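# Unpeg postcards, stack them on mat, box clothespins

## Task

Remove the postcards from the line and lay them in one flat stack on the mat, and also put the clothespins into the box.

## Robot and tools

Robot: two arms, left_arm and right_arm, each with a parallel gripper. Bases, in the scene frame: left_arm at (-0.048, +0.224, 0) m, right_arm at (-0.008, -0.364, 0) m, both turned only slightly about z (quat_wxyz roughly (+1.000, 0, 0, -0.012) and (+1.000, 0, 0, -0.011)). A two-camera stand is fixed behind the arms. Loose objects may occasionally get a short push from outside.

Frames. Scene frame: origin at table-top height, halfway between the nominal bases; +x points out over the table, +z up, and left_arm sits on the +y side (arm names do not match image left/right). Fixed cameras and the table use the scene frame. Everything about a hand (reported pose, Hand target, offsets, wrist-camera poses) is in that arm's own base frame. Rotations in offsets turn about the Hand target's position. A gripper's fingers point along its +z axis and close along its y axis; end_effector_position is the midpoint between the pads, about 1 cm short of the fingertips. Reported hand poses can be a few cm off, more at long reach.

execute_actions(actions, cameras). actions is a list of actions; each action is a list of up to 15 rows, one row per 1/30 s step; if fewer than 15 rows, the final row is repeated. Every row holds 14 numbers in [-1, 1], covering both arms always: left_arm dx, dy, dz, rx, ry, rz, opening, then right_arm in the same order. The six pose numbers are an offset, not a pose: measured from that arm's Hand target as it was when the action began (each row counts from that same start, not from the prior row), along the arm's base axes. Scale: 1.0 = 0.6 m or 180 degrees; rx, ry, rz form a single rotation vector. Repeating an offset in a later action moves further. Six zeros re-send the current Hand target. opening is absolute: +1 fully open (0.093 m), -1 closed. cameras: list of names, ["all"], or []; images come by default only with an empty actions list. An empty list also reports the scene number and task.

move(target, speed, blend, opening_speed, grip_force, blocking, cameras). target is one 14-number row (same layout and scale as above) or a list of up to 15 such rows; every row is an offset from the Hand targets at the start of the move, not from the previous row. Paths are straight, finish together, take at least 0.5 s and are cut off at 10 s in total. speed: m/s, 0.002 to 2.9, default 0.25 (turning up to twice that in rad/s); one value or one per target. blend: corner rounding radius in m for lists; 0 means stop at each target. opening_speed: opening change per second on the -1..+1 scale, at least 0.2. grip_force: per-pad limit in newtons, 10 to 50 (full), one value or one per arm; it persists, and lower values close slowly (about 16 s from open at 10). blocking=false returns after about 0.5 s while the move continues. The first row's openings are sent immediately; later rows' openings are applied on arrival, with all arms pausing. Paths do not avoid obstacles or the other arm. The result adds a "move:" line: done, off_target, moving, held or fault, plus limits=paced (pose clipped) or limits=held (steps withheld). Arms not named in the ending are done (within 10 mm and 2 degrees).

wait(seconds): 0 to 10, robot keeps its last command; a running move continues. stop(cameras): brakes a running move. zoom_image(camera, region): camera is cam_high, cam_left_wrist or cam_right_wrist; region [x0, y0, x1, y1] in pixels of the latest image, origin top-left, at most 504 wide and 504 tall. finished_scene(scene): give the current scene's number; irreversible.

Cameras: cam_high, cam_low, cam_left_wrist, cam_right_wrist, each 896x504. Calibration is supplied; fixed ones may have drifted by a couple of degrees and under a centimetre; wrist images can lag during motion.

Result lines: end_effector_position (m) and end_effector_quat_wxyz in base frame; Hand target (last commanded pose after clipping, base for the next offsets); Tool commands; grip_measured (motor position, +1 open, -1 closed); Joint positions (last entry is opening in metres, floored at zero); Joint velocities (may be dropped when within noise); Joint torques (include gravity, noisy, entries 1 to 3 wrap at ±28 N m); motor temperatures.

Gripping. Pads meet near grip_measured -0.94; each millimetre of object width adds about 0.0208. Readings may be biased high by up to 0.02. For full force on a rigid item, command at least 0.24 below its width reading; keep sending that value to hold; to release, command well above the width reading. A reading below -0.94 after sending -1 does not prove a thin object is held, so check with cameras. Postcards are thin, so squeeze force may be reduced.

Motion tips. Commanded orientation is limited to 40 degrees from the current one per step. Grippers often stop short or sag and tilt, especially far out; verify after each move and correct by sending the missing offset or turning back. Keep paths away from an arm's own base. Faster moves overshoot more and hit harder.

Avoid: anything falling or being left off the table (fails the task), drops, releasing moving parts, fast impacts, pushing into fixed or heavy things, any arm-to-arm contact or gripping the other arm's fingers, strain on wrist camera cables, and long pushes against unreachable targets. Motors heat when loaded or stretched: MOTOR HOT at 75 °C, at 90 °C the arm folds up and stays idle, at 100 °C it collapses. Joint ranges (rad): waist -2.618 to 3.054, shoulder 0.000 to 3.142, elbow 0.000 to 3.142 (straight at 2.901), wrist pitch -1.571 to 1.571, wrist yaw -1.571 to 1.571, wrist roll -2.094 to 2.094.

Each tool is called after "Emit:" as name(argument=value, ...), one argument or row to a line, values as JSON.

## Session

Emit:
execute_actions(
  actions=[],
)

Scene clock: 0.00 s.
left_arm: end_effector_position=(+0.3865, +0.0192, +0.0793) grip_measured=+1.000 end_effector_quat_wxyz=(+0.544, -0.015, +0.838, +0.046) | right_arm: end_effector_position=(+0.3740, +0.0042, +0.0665) grip_measured=+1.000 end_effector_quat_wxyz=(+0.545, +0.011, +0.832, -0.102)
Joint positions: left_arm=[0.015 1.54 0.385 0.737 -0.08 0.032 0.093] | right_arm=[0.156 1.596 0.327 0.852 0.326 -0.031 0.093]
Joint velocities: within noise
Joint torques (N m): no reading
Motor temperatures (°C): left_arm=[29 38 32 31 27 25 28] | right_arm=[28 32 34 33 26 27 28]
Heat: left arm: 38 °C; right arm: 34 °C.
Hand target: left_arm +0.3907, +0.0199, +0.0884; +0.554, -0.014, +0.831, +0.050 | right_arm +0.3805, +0.0044, +0.0807; +0.564, +0.019, +0.820, -0.100
Tool commands: left_gripper/opening=+1.0 right_gripper/opening=+1.0
camera_calibration:
cam_left_wrist: T_world_to_cam=[[0.0846077, -0.994321, -0.0645598, -0.00905368], [-0.75997, -0.022491, -0.649569, 0.38191], [0.644428, 0.104022, -0.757556, -0.109133], [0, 0, 0, 1]] pos_world=[0.361335, 0.0109396, 0.164818]
cam_right_wrist: T_world_to_cam=[[-0.112568, -0.981418, 0.15539, 0.0362375], [-0.739465, -0.0217171, -0.672845, 0.361991], [0.663717, -0.190647, -0.72328, -0.115294], [0, 0, 0, 1]] pos_world=[0.348282, 0.0214452, 0.154543]

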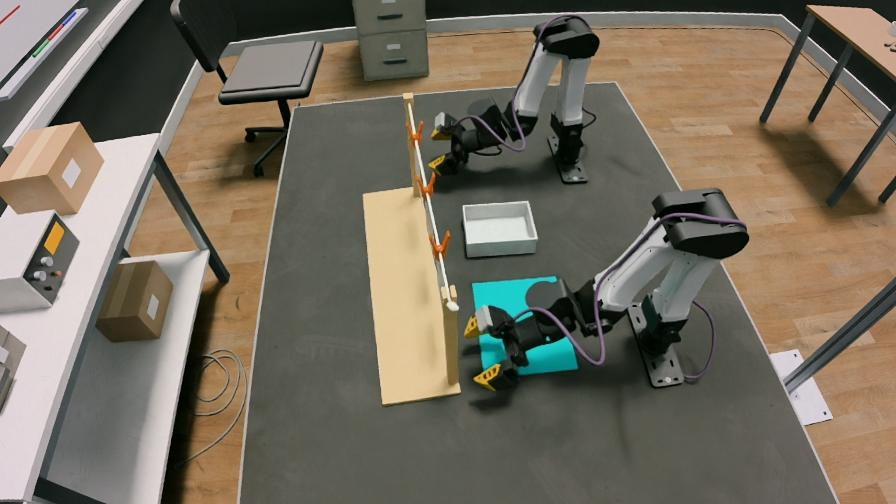

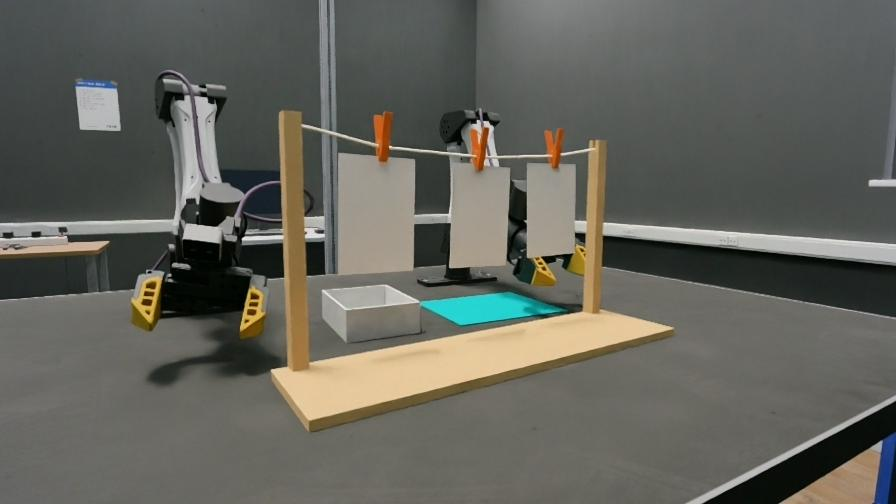

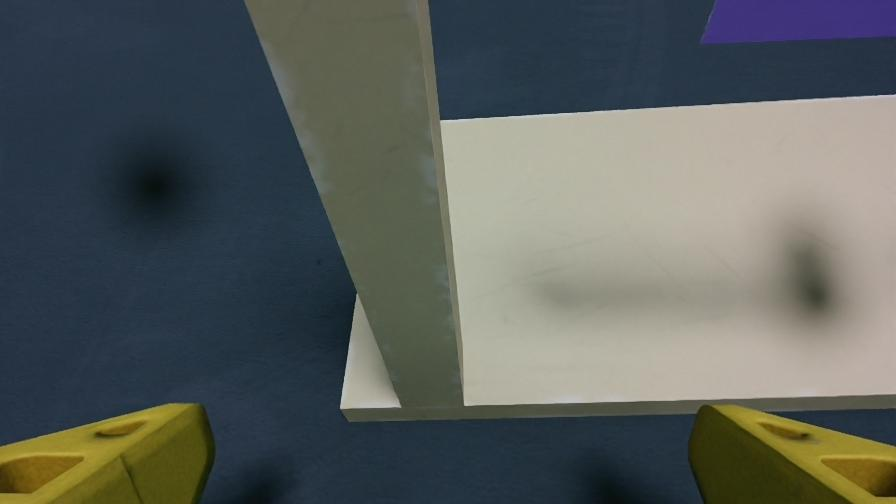

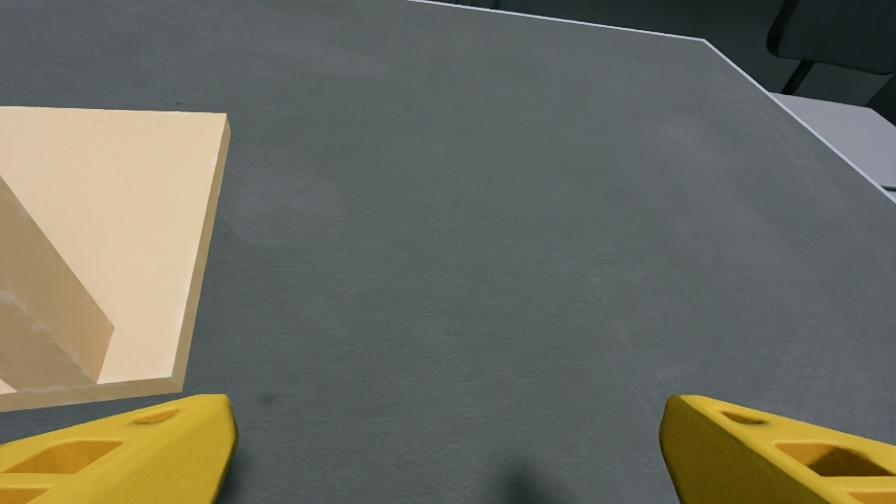

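Emit:
move(
  target=[
    [-0.14,0,0.03,0,0,0,1,-0.167,0.126,0.366,-0.05,0.08,0.3,1],
    [-0.1,0,0.136,-0.088,-0.104,-0.392,1,-0.018,0.476,0.499,-0.107,0.156,0.63,1],
  ],
  blend=0.04,
  speed=0.35,
  cameras=["all"],
)

Scene clock: 17.50 s.
left_arm: end_effector_position=(+0.3281, +0.0223, +0.1602) grip_measured=+1.000 end_effector_quat_wxyz=(+0.621, +0.315, +0.637, -0.332) | right_arm: end_effector_position=(+0.3737, +0.2872, +0.3712) grip_measured=+1.000 end_effector_quat_wxyz=(-0.407, +0.674, -0.563, -0.250)
Joint positions: left_arm=[0.605 1.637 0.612 0.501 1.553 0.492 0.093] | right_arm=[0.395 2.196 2.828 -1.532 -0.803 -1.06 0.093]
Joint torques (N m): left_arm=[-0.55 -5.05 6.71 1.15 0.53 -0.07] | right_arm=[-0.08 -9.06 7.38 1.22 -0.92 0.2]
Heat: left arm: 38 °C; right arm: 36 °C.
Hand target: left_arm +0.3307, +0.0199, +0.1700; +0.593, +0.387, +0.591, -0.387 | right_arm +0.3697, +0.2900, +0.3801; -0.207, +0.764, -0.536, -0.294
Off the commanded pose: left_arm 0.010 m, 12 deg | right_arm 0.010 m, 26 deg.
elbow stopped short (right arm): the move would have taken joint 3 (elbow) straighter than the controller allows.
joint sent to its limit (left arm) — joint 5 (wrist yaw), upper limit. The joint targets are off in position and orientation.
move: off_target (left_arm, right_arm)
camera_calibration:
cam_left_wrist: T_world_to_cam=[[-0.807178, -0.589388, 0.0329524, 0.27222], [-0.282628, 0.33685, -0.898139, 0.265358], [0.518253, -0.734271, -0.438475, -0.00152396], [0, 0, 0, 1]] pos_world=[0.295518, 0.0699386, 0.22869]
cam_right_wrist: T_world_to_cam=[[0.963922, 0.0504523, 0.261359, -0.471331], [0.180483, -0.84558, -0.502415, 0.402491], [0.195652, 0.53146, -0.824179, 0.164395], [0, 0, 0, 1]] pos_world=[0.349519, 0.276748, 0.460895]

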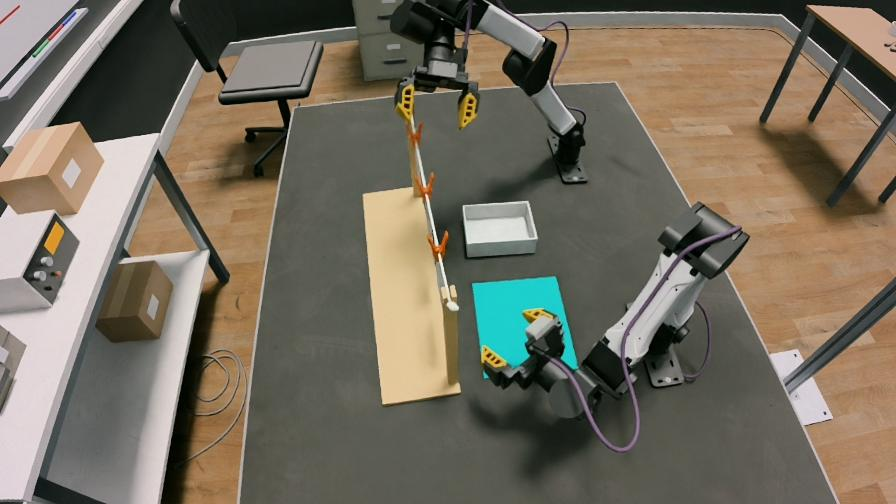

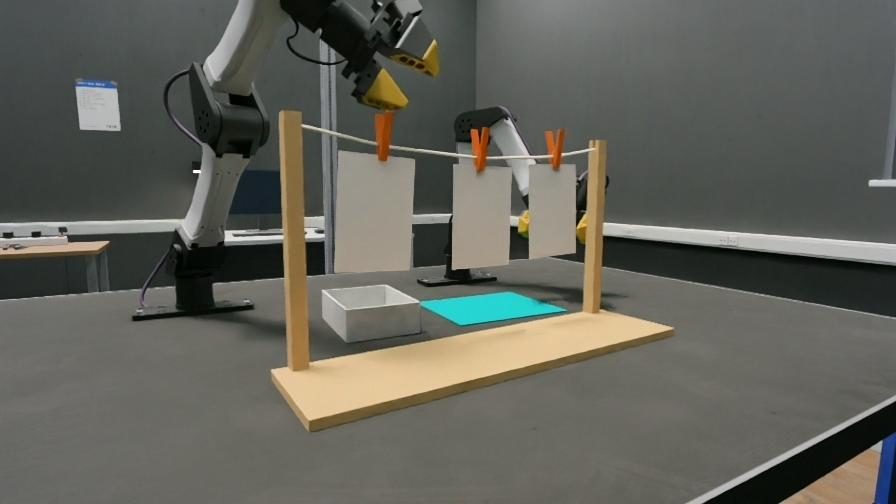

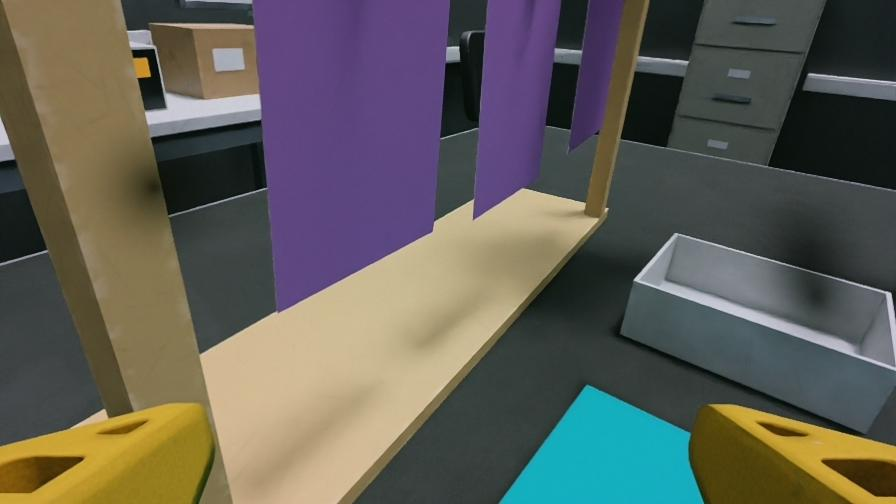

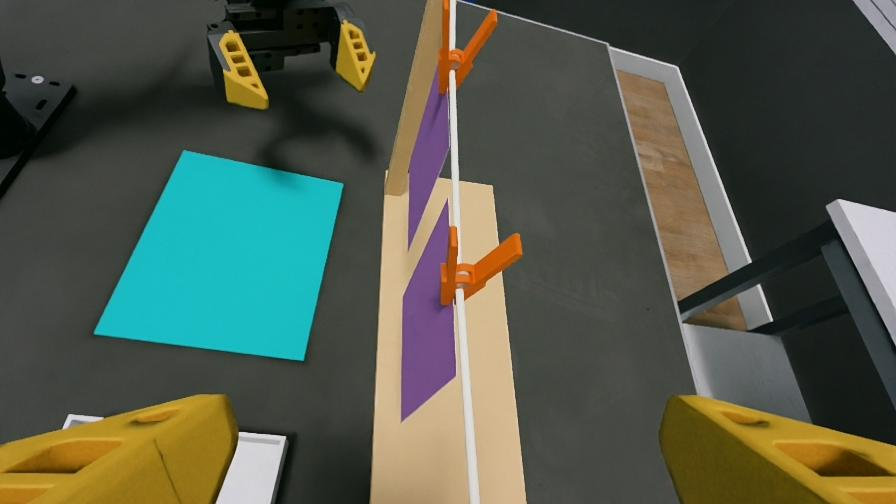

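Emit:
move(
  target=[0.109,-0.132,-0.008,0,0,0,1,0.063,0.1,-0.062,0,0,0,1],
  speed=0.2,
  cameras=["all"],
)

Scene clock: 25.03 s.
left_arm: end_effector_position=(+0.3901, -0.0621, +0.1644) grip_measured=+1.000 end_effector_quat_wxyz=(+0.570, +0.389, +0.601, -0.404) | right_arm: end_effector_position=(+0.3984, +0.3438, +0.3298) grip_measured=+1.000 end_effector_quat_wxyz=(-0.392, +0.662, -0.570, -0.286)
Joint positions: left_arm=[0.28 1.855 0.811 0.809 1.469 0.19 0.093] | right_arm=[0.48 2.331 2.832 -1.365 -0.803 -0.93 0.093]
Joint torques (N m): left_arm=[-0.27 -6.5 3.92 1.9 -0.2 -0.17] | right_arm=[0.23 -10.51 7.73 2.04 -0.51 0.19]
Motor temperatures (°C): left_arm=[29 39 34 34 27 25 28] | right_arm=[28 37 36 36 26 27 28]
Heat: left arm: 39 °C; right arm: 37 °C.
Hand target: left_arm +0.3961, -0.0593, +0.1652; +0.593, +0.387, +0.591, -0.387 | right_arm +0.4075, +0.3500, +0.3429; -0.207, +0.764, -0.536, -0.294
Off the commanded pose: left_arm 0.007 m, 4 deg | right_arm 0.017 m, 25 deg.
elbow stopped short (right arm): the move would have taken joint 3 (elbow) straighter than the controller allows.
move: off_target (left_arm, right_arm)
camera_calibration:
cam_left_wrist: T_world_to_cam=[[-0.923931, -0.380023, 0.0439912, 0.329107], [-0.208255, 0.403164, -0.891117, 0.288991], [0.320909, -0.832491, -0.451637, -0.0207447], [0, 0, 0, 1]] pos_world=[0.370912, -0.00871246, 0.233678]
cam_right_wrist: T_world_to_cam=[[0.980516, 0.0583405, 0.187576, -0.472117], [0.152283, -0.828942, -0.538205, 0.442416], [0.124091, 0.556283, -0.821675, 0.114442], [0, 0, 0, 1]] pos_world=[0.381345, 0.330619, 0.420703]

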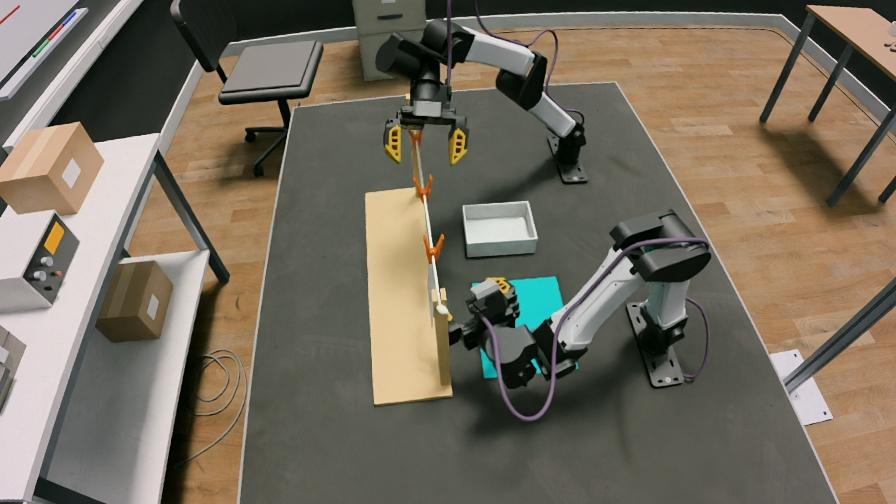

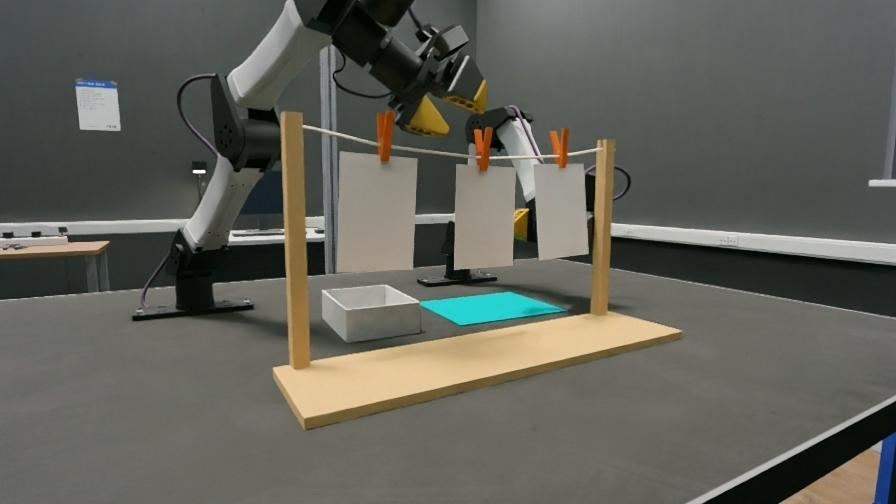

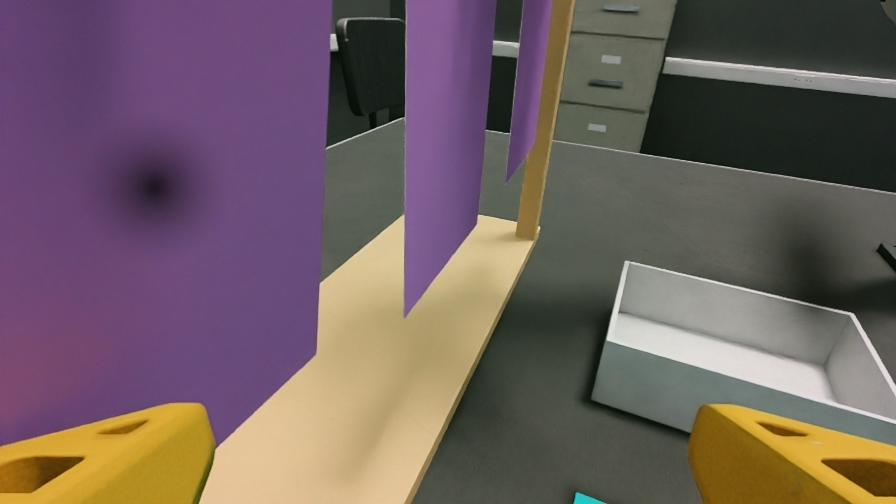

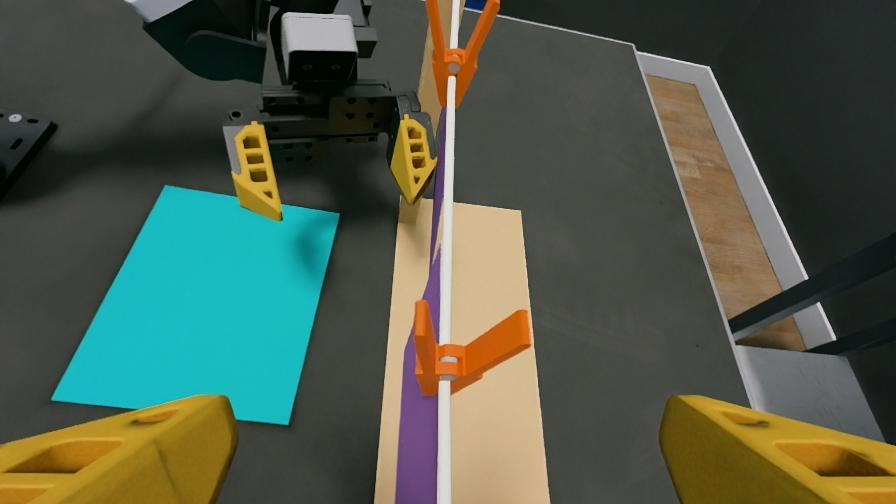

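Emit:
move(
  target=[
    [-0.05,0.0,0,0,0,0.036,1,0,0,0,0,0,0,1],
    [0.08,-0.172,-0.012,0,0,0.036,1,0,0,0,0,0,0,1],
  ],
  speed=0.15,
  cameras=["all"],
)

Scene clock: 31.47 s.
left_arm: end_effector_position=(+0.4320, -0.1635, +0.1464) grip_measured=+1.000 end_effector_quat_wxyz=(+0.591, +0.351, +0.625, -0.369) | right_arm: end_effector_position=(+0.3984, +0.3438, +0.3298) grip_measured=+1.000 end_effector_quat_wxyz=(-0.392, +0.662, -0.570, -0.286)
Joint positions: left_arm=[-0.045 1.979 0.819 1.105 1.024 0.001 0.093] | right_arm=[0.48 2.331 2.832 -1.365 -0.803 -0.93 0.093]
Joint torques (N m): left_arm=[-0.12 -6.97 6.53 1.95 -0.24 -0.16] | right_arm=[0.23 -10.54 7.75 2.04 -0.5 0.19]
Heat: left arm: 39 °C; right arm: 39 °C.
Hand target: left_arm +0.4441, -0.1625, +0.1580; +0.614, +0.353, +0.612, -0.352 | right_arm +0.4075, +0.3500, +0.3429; -0.207, +0.764, -0.536, -0.294
Off the commanded pose: left_arm 0.017 m, 4 deg | right_arm 0.017 m, 25 deg.
elbow stopped short (right arm): the move would have taken joint 3 (elbow) straighter than the controller allows.
move: off_target (left_arm, right_arm)
camera_calibration:
cam_left_wrist: T_world_to_cam=[[-0.87072, -0.48959, 0.0463573, 0.288751], [-0.259618, 0.37756, -0.888846, 0.340279], [0.417667, -0.785971, -0.455855, -0.160353], [0, 0, 0, 1]] pos_world=[0.406738, -0.113139, 0.215972]
cam_right_wrist: T_world_to_cam=[[0.980516, 0.0583405, 0.187576, -0.472117], [0.152283, -0.828942, -0.538205, 0.442416], [0.124091, 0.556283, -0.821675, 0.114442], [0, 0, 0, 1]] pos_world=[0.381345, 0.330619, 0.420703]

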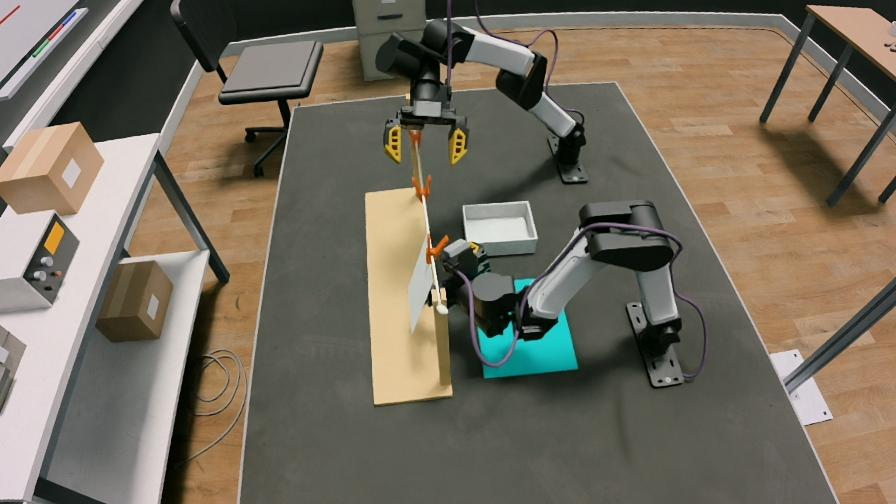

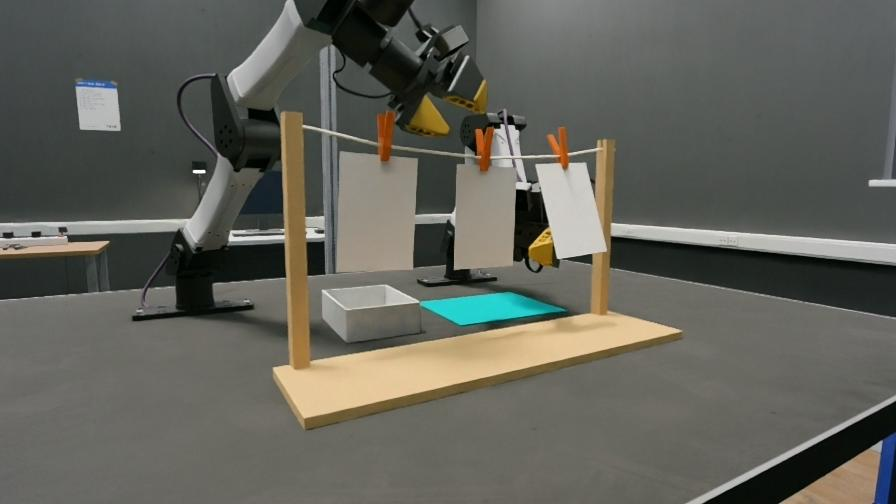

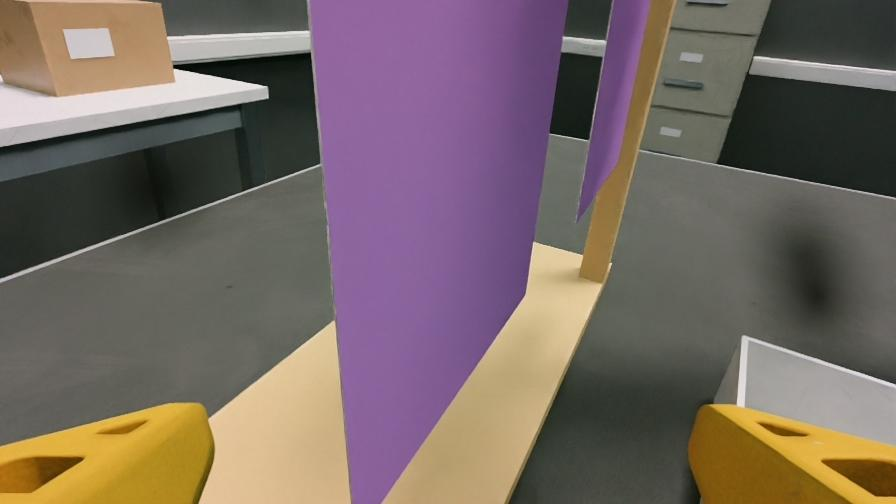

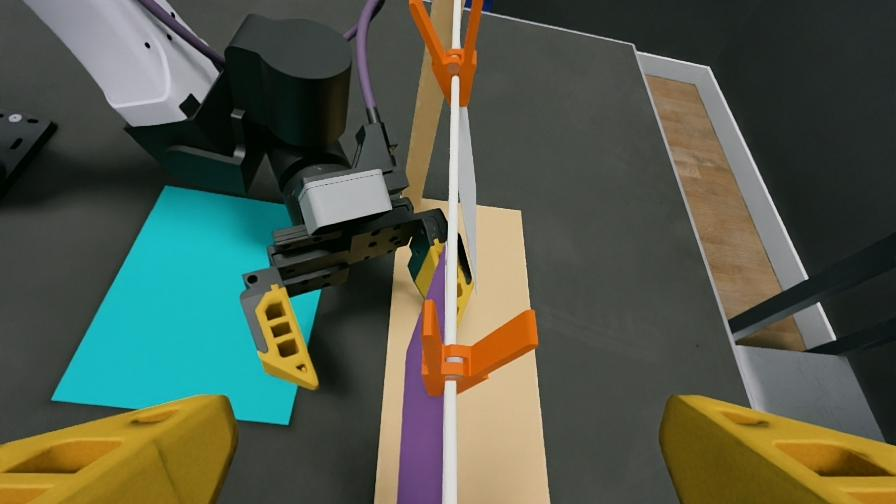

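Emit:
move(
  target=[
    [0.043,-0.015,0.0,0,0,0,1,0,0,0,0,0,0,1],
    [0.043,-0.015,0.0,0,0,0,-1,0,0,0,0,0,0,1],
  ],
  speed=0.12,
  opening_speed=1.5,
  cameras=["all"],
)

Emit:
zoom_image(
  camera="cam_low",
  region=[400, 80, 600, 280],
)

Scene clock: 37.23 s.
left_arm: end_effector_position=(+0.4581, -0.1737, +0.1546) grip_measured=-0.985 end_effector_quat_wxyz=(+0.607, +0.361, +0.609, -0.362) | right_arm: end_effector_position=(+0.3984, +0.3438, +0.3298) grip_measured=+1.000 end_effector_quat_wxyz=(-0.392, +0.662, -0.570, -0.286)
Joint positions: left_arm=[-0.068 2.049 0.94 1.105 1.004 0.001 0] | right_arm=[0.48 2.331 2.832 -1.365 -0.803 -0.93 0.093]
Joint torques (N m): left_arm=[-0.38 -7.73 6.57 1.47 -0.24 -0.17] | right_arm=[0.24 -10.54 7.75 2.04 -0.5 0.19]
Heat: left arm: 40 °C; right arm: 40 °C.
Hand target: left_arm +0.4699, -0.1715, +0.1580; +0.614, +0.353, +0.612, -0.352 | right_arm +0.4075, +0.3500, +0.3429; -0.207, +0.764, -0.536, -0.294
Off the commanded pose: left_arm 0.012 m, 2 deg | right_arm 0.017 m, 25 deg.
elbow stopped short (right arm): the move would have taken joint 3 (elbow) straighter than the controller allows.
move: off_target (left_arm, right_arm); target 2's new opening was sent with left_arm's hand 0.012 m and 2 deg from that target
camera_calibration:
cam_left_wrist: T_world_to_cam=[[-0.873452, -0.486898, 0.00337794, 0.314434], [-0.213208, 0.37622, -0.901665, 0.338626], [0.437748, -0.788282, -0.432421, -0.188692], [0, 0, 0, 1]] pos_world=[0.42944, -0.123044, 0.222671]
cam_right_wrist: T_world_to_cam=[[0.980516, 0.0583405, 0.187576, -0.472117], [0.152283, -0.828942, -0.538205, 0.442416], [0.124091, 0.556283, -0.821675, 0.114442], [0, 0, 0, 1]] pos_world=[0.381345, 0.330619, 0.420703]

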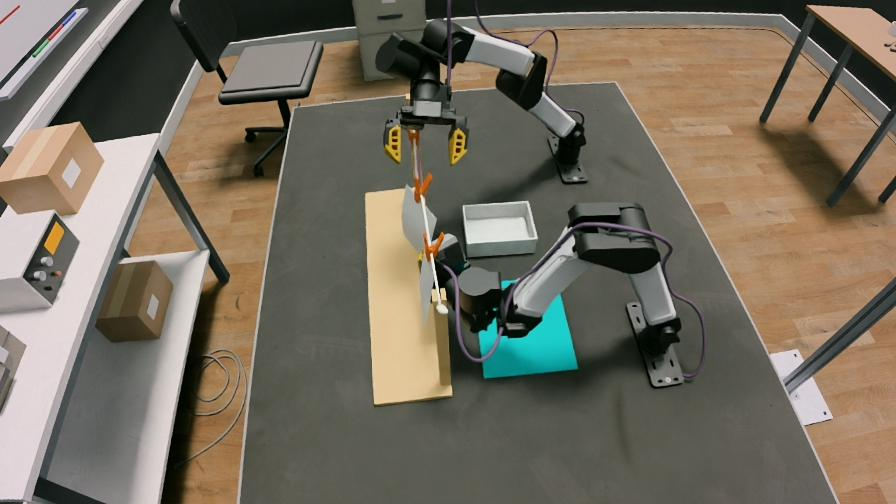

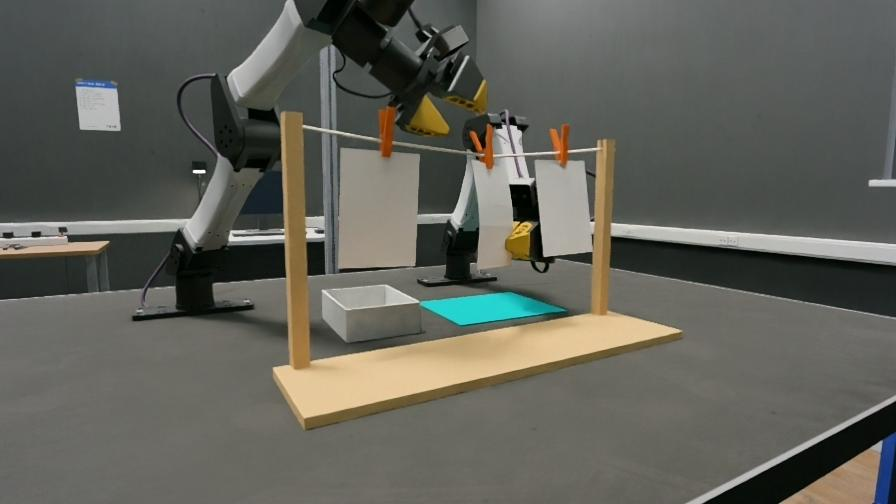

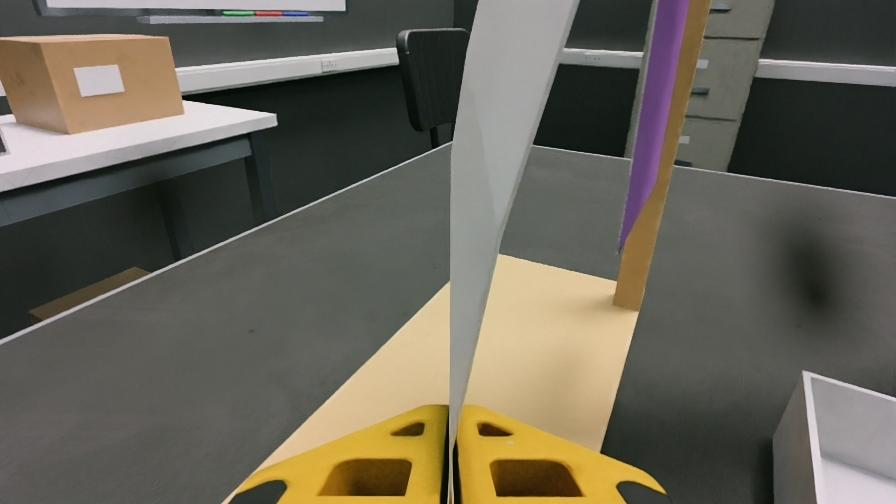

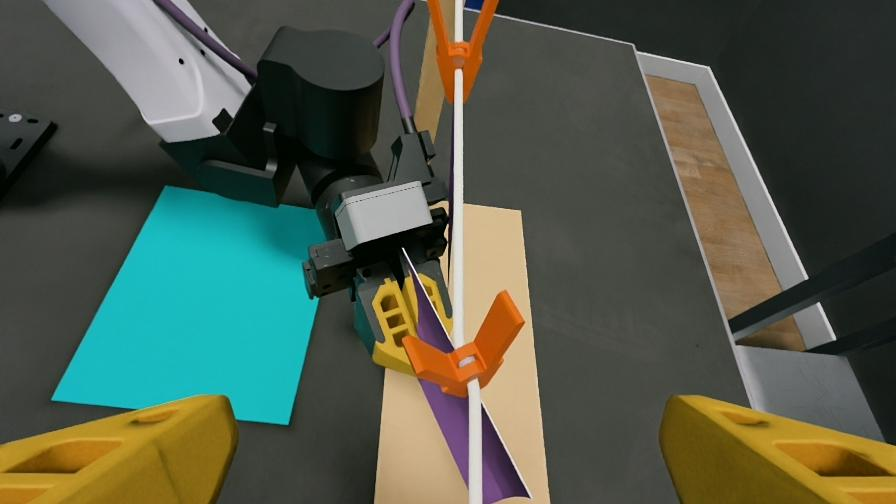

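Scaled by 2.520.

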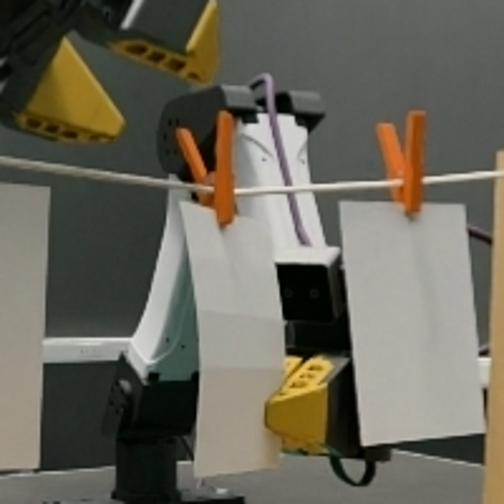

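Emit:
move(
  target=[-0.015,0,0,0,0,-0.036,-1,0.03,0.055,-0.035,0,0,0.06,1],
  speed=0.12,
  cameras=["all"],
)

Emit:
zoom_image(
  camera="cam_low",
  region=[400, 40, 600, 240],
)

Scene clock: 44.83 s.
left_arm: end_effector_position=(+0.4522, -0.1765, +0.1554) grip_measured=-0.985 end_effector_quat_wxyz=(+0.593, +0.388, +0.590, -0.387) | right_arm: end_effector_position=(+0.4212, +0.3739, +0.3068) grip_measured=+1.000 end_effector_quat_wxyz=(-0.418, +0.677, -0.537, -0.281)
Joint positions: left_arm=[-0.057 2.071 0.973 1.105 1.102 -0.002 0] | right_arm=[0.507 2.415 2.832 -1.214 -0.812 -0.948 0.093]
Joint torques (N m): left_arm=[0.87 -7.71 6.82 1.35 0.12 -0.19] | right_arm=[0.35 -11.28 8.1 2.14 -0.88 -0.14]
Motor temperatures (°C): left_arm=[29 40 35 34 27 25 28] | right_arm=[28 42 39 39 26 27 28]
Heat: left arm: 40 °C; right arm: 42 °C.
Hand target: left_arm +0.4609, -0.1715, +0.1580; +0.593, +0.387, +0.591, -0.387 | right_arm +0.4255, +0.3830, +0.3219; -0.178, +0.811, -0.462, -0.312
Off the commanded pose: left_arm 0.010 m, 0 deg | right_arm 0.018 m, 33 deg.
elbow stopped short (right arm): the move would have taken joint 3 (elbow) straighter than the controller allows.
move: off_target (right_arm)
camera_calibration:
cam_left_wrist: T_world_to_cam=[[-0.912632, -0.408772, -0.00291252, 0.340423], [-0.172437, 0.391427, -0.903908, 0.323777], [0.370632, -0.824433, -0.427716, -0.164787], [0, 0, 0, 1]] pos_world=[0.427587, -0.123436, 0.223174]
cam_right_wrist: T_world_to_cam=[[0.961474, 0.0922897, 0.258943, -0.518523], [0.226146, -0.801089, -0.554179, 0.414904], [0.156291, 0.591387, -0.791097, 0.0398701], [0, 0, 0, 1]] pos_world=[0.398486, 0.356651, 0.39574]

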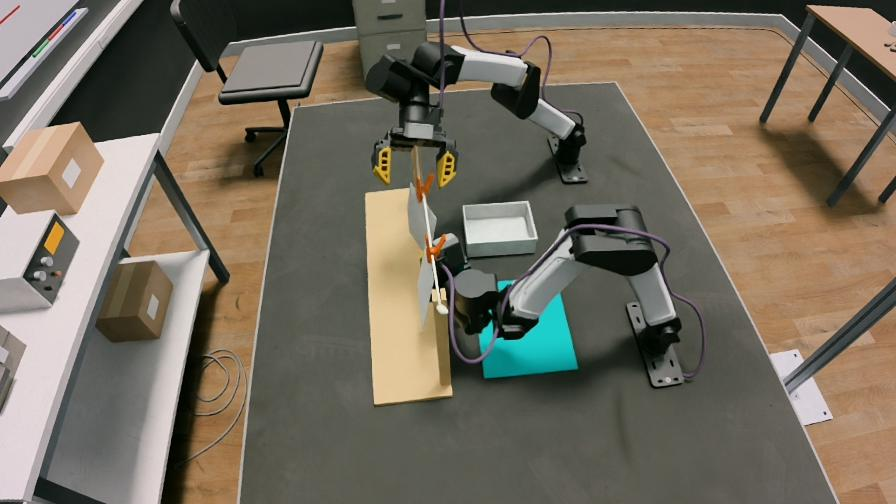

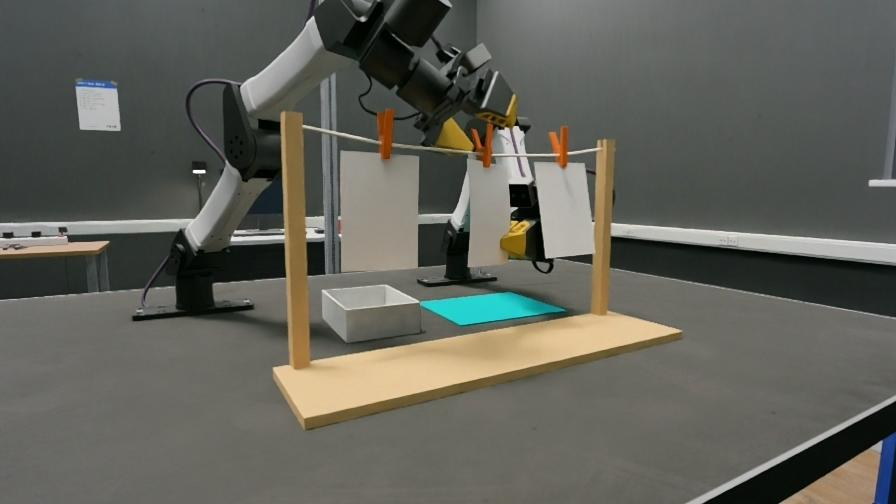

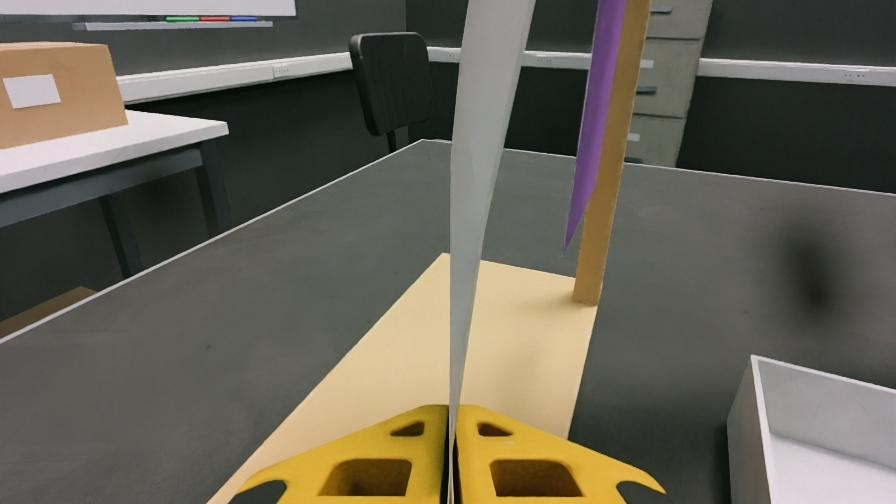

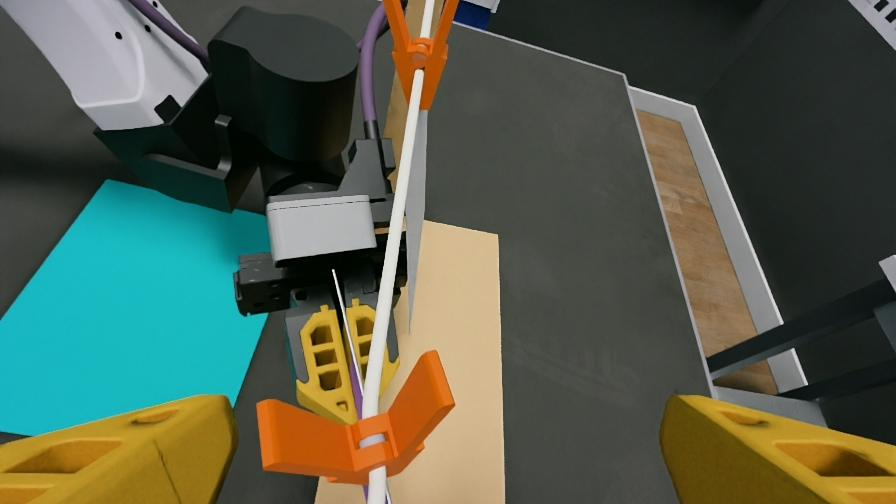

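Scaled by 2.520.

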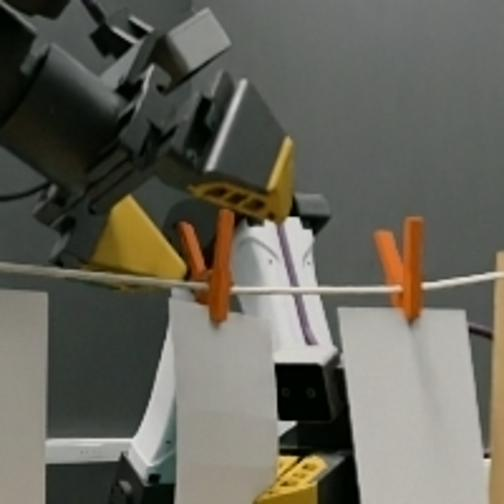

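Emit:
move(
  target=[
    [0,0,0,0,0,0,-1,-0.035,0.003,0.01,0,0,0.06,1],
    [0,0,0,0,0,0,-1,-0.035,0.022,0.0,0,0,0.06,1],
    [0,0,0,0,0,0,-1,-0.035,0.022,0.0,0,0,0.06,-0.1],
  ],
  speed=0.12,
  opening_speed=1,
  cameras=["cam_low","cam_right_wrist"],
)

Emit:
zoom_image(
  camera="cam_low",
  region=[400, 40, 600, 240],
)

Scene clock: 55.53 s.
left_arm: end_effector_position=(+0.4522, -0.1765, +0.1554) grip_measured=-0.985 end_effector_quat_wxyz=(+0.593, +0.388, +0.590, -0.387) | right_arm: end_effector_position=(+0.4059, +0.3853, +0.3120) grip_measured=-0.098 end_effector_quat_wxyz=(-0.435, +0.714, -0.470, -0.283)
Joint positions: left_arm=[-0.057 2.071 0.973 1.105 1.102 -0.002 0] | right_arm=[0.527 2.415 2.832 -1.214 -0.87 -1.075 0.041]
Joint torques (N m): left_arm=[0.8 -7.73 6.79 1.33 0.12 -0.15] | right_arm=[0.38 -11.02 8.09 1.85 -0.77 0.07]
Heat: left arm: 40 °C; right arm: 45 °C.
Hand target: left_arm +0.4609, -0.1715, +0.1580; +0.593, +0.387, +0.591, -0.387 | right_arm +0.4045, +0.3962, +0.3219; -0.148, +0.851, -0.384, -0.328
Off the commanded pose: left_arm 0.010 m, 0 deg | right_arm 0.015 m, 38 deg.
elbow stopped short (right arm): the move would have taken joint 3 (elbow) straighter than the controller allows.
move: off_target (right_arm); target 3's new opening was sent with right_arm's hand 0.015 m and 38 deg from that target
camera_calibration:
cam_right_wrist: T_world_to_cam=[[0.916095, 0.196804, 0.34934, -0.556299], [0.370819, -0.747264, -0.551443, 0.350033], [0.152523, 0.634716, -0.757544, 0.0139649], [0, 0, 0, 1]] pos_world=[0.377693, 0.362185, 0.39794]
Images, in order (width x height): cam_low 896x504, cam_right_wrist 896x504.

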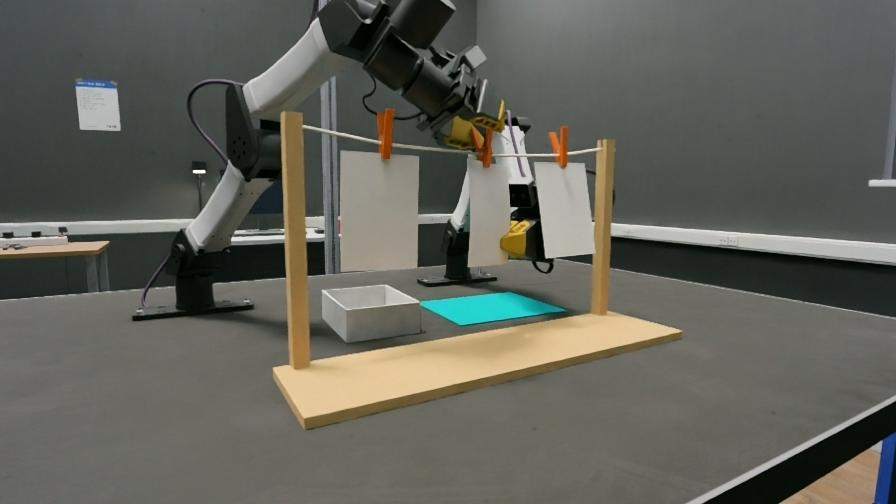

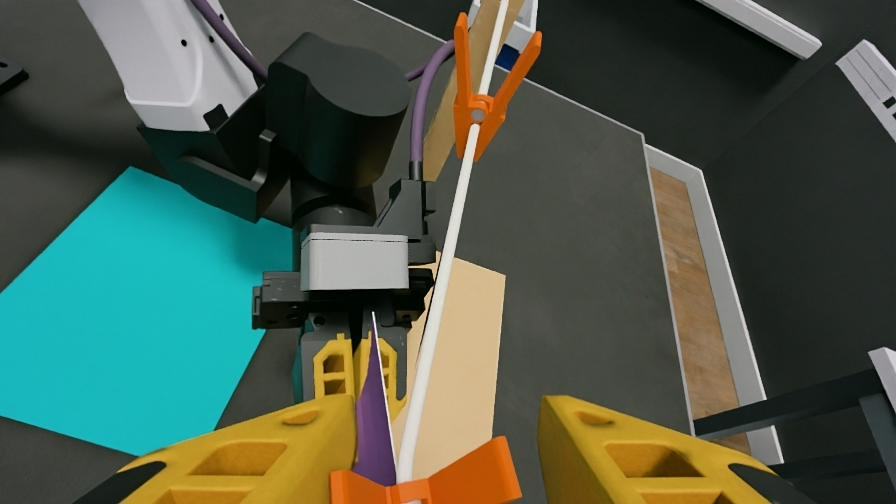

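Scaled by 2.520.

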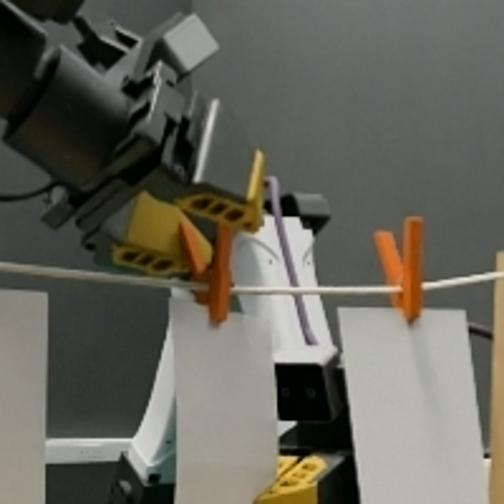

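Emit:
move(
  target=[0,0,0,0,0,0,-1,0,0,0,0,0,0,-1],
  opening_speed=1,
  cameras=["cam_low","cam_right_wrist"],
)

Emit:
zoom_image(
  camera="cam_low",
  region=[400, 40, 600, 240],
)

Scene clock: 57.97 s.
left_arm: end_effector_position=(+0.4522, -0.1765, +0.1554) grip_measured=-0.985 end_effector_quat_wxyz=(+0.593, +0.388, +0.590, -0.387) | right_arm: end_effector_position=(+0.4053, +0.3859, +0.3120) grip_measured=-0.719 end_effector_quat_wxyz=(-0.434, +0.714, -0.470, -0.284)
Joint positions: left_arm=[-0.057 2.071 0.973 1.105 1.102 -0.002 0] | right_arm=[0.529 2.415 2.832 -1.214 -0.87 -1.074 0.011]
Joint torques (N m): left_arm=[0.77 -7.82 6.89 1.29 0.1 -0.16] | right_arm=[0.42 -11.02 8.08 1.86 -0.77 0.08]
Heat: left arm: 40 °C; right arm: 45 °C.
Hand target: left_arm +0.4609, -0.1715, +0.1580; +0.593, +0.387, +0.591, -0.387 | right_arm +0.4045, +0.3962, +0.3219; -0.148, +0.851, -0.384, -0.328
Off the commanded pose: left_arm 0.010 m, 0 deg | right_arm 0.014 m, 38 deg.
elbow stopped short (right arm): the move would have taken joint 3 (elbow) straighter than the controller allows.
move: off_target (right_arm)
camera_calibration:
cam_right_wrist: T_world_to_cam=[[0.916408, 0.197596, 0.348069, -0.555894], [0.370697, -0.746955, -0.551944, 0.350855], [0.15093, 0.634834, -0.757764, 0.0143839], [0, 0, 0, 1]] pos_world=[0.377194, 0.362784, 0.398041]
Images, in order (width x height): cam_low 896x504, cam_right_wrist 896x504.

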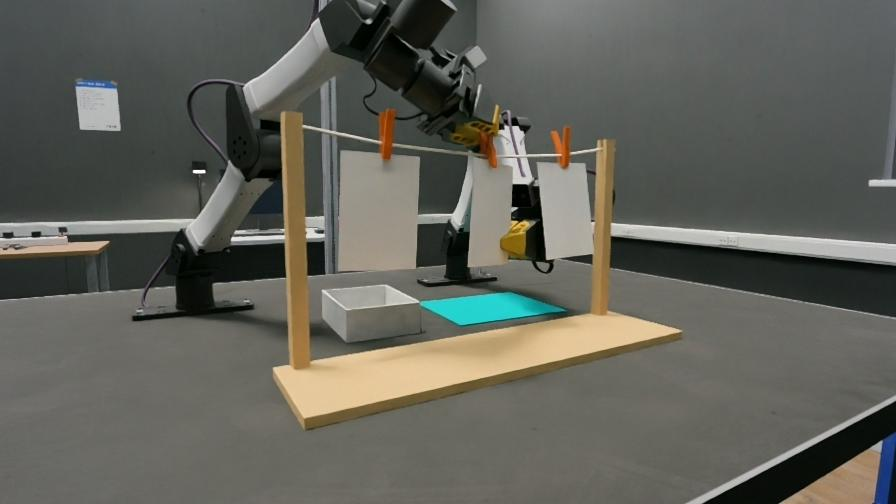

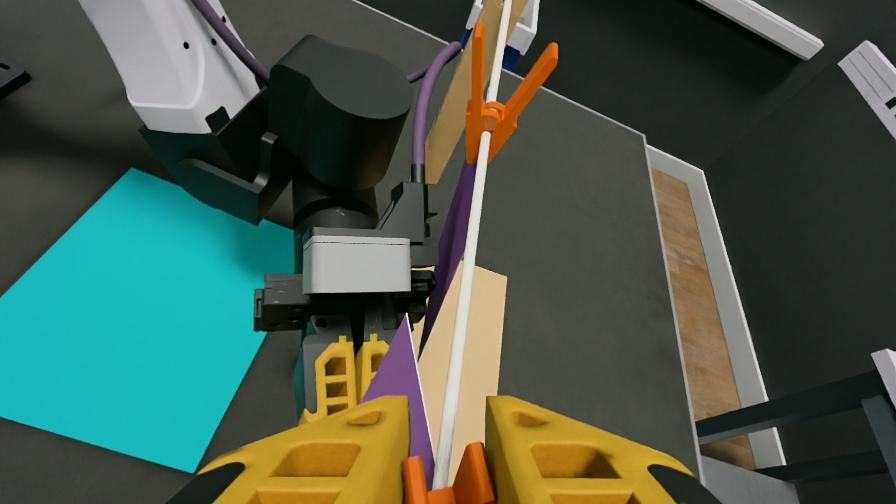

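Scaled by 2.520.

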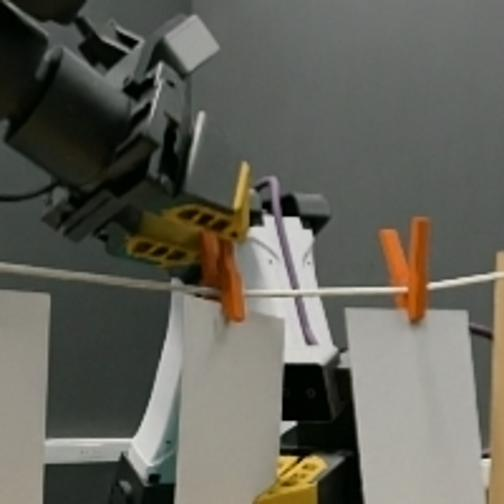

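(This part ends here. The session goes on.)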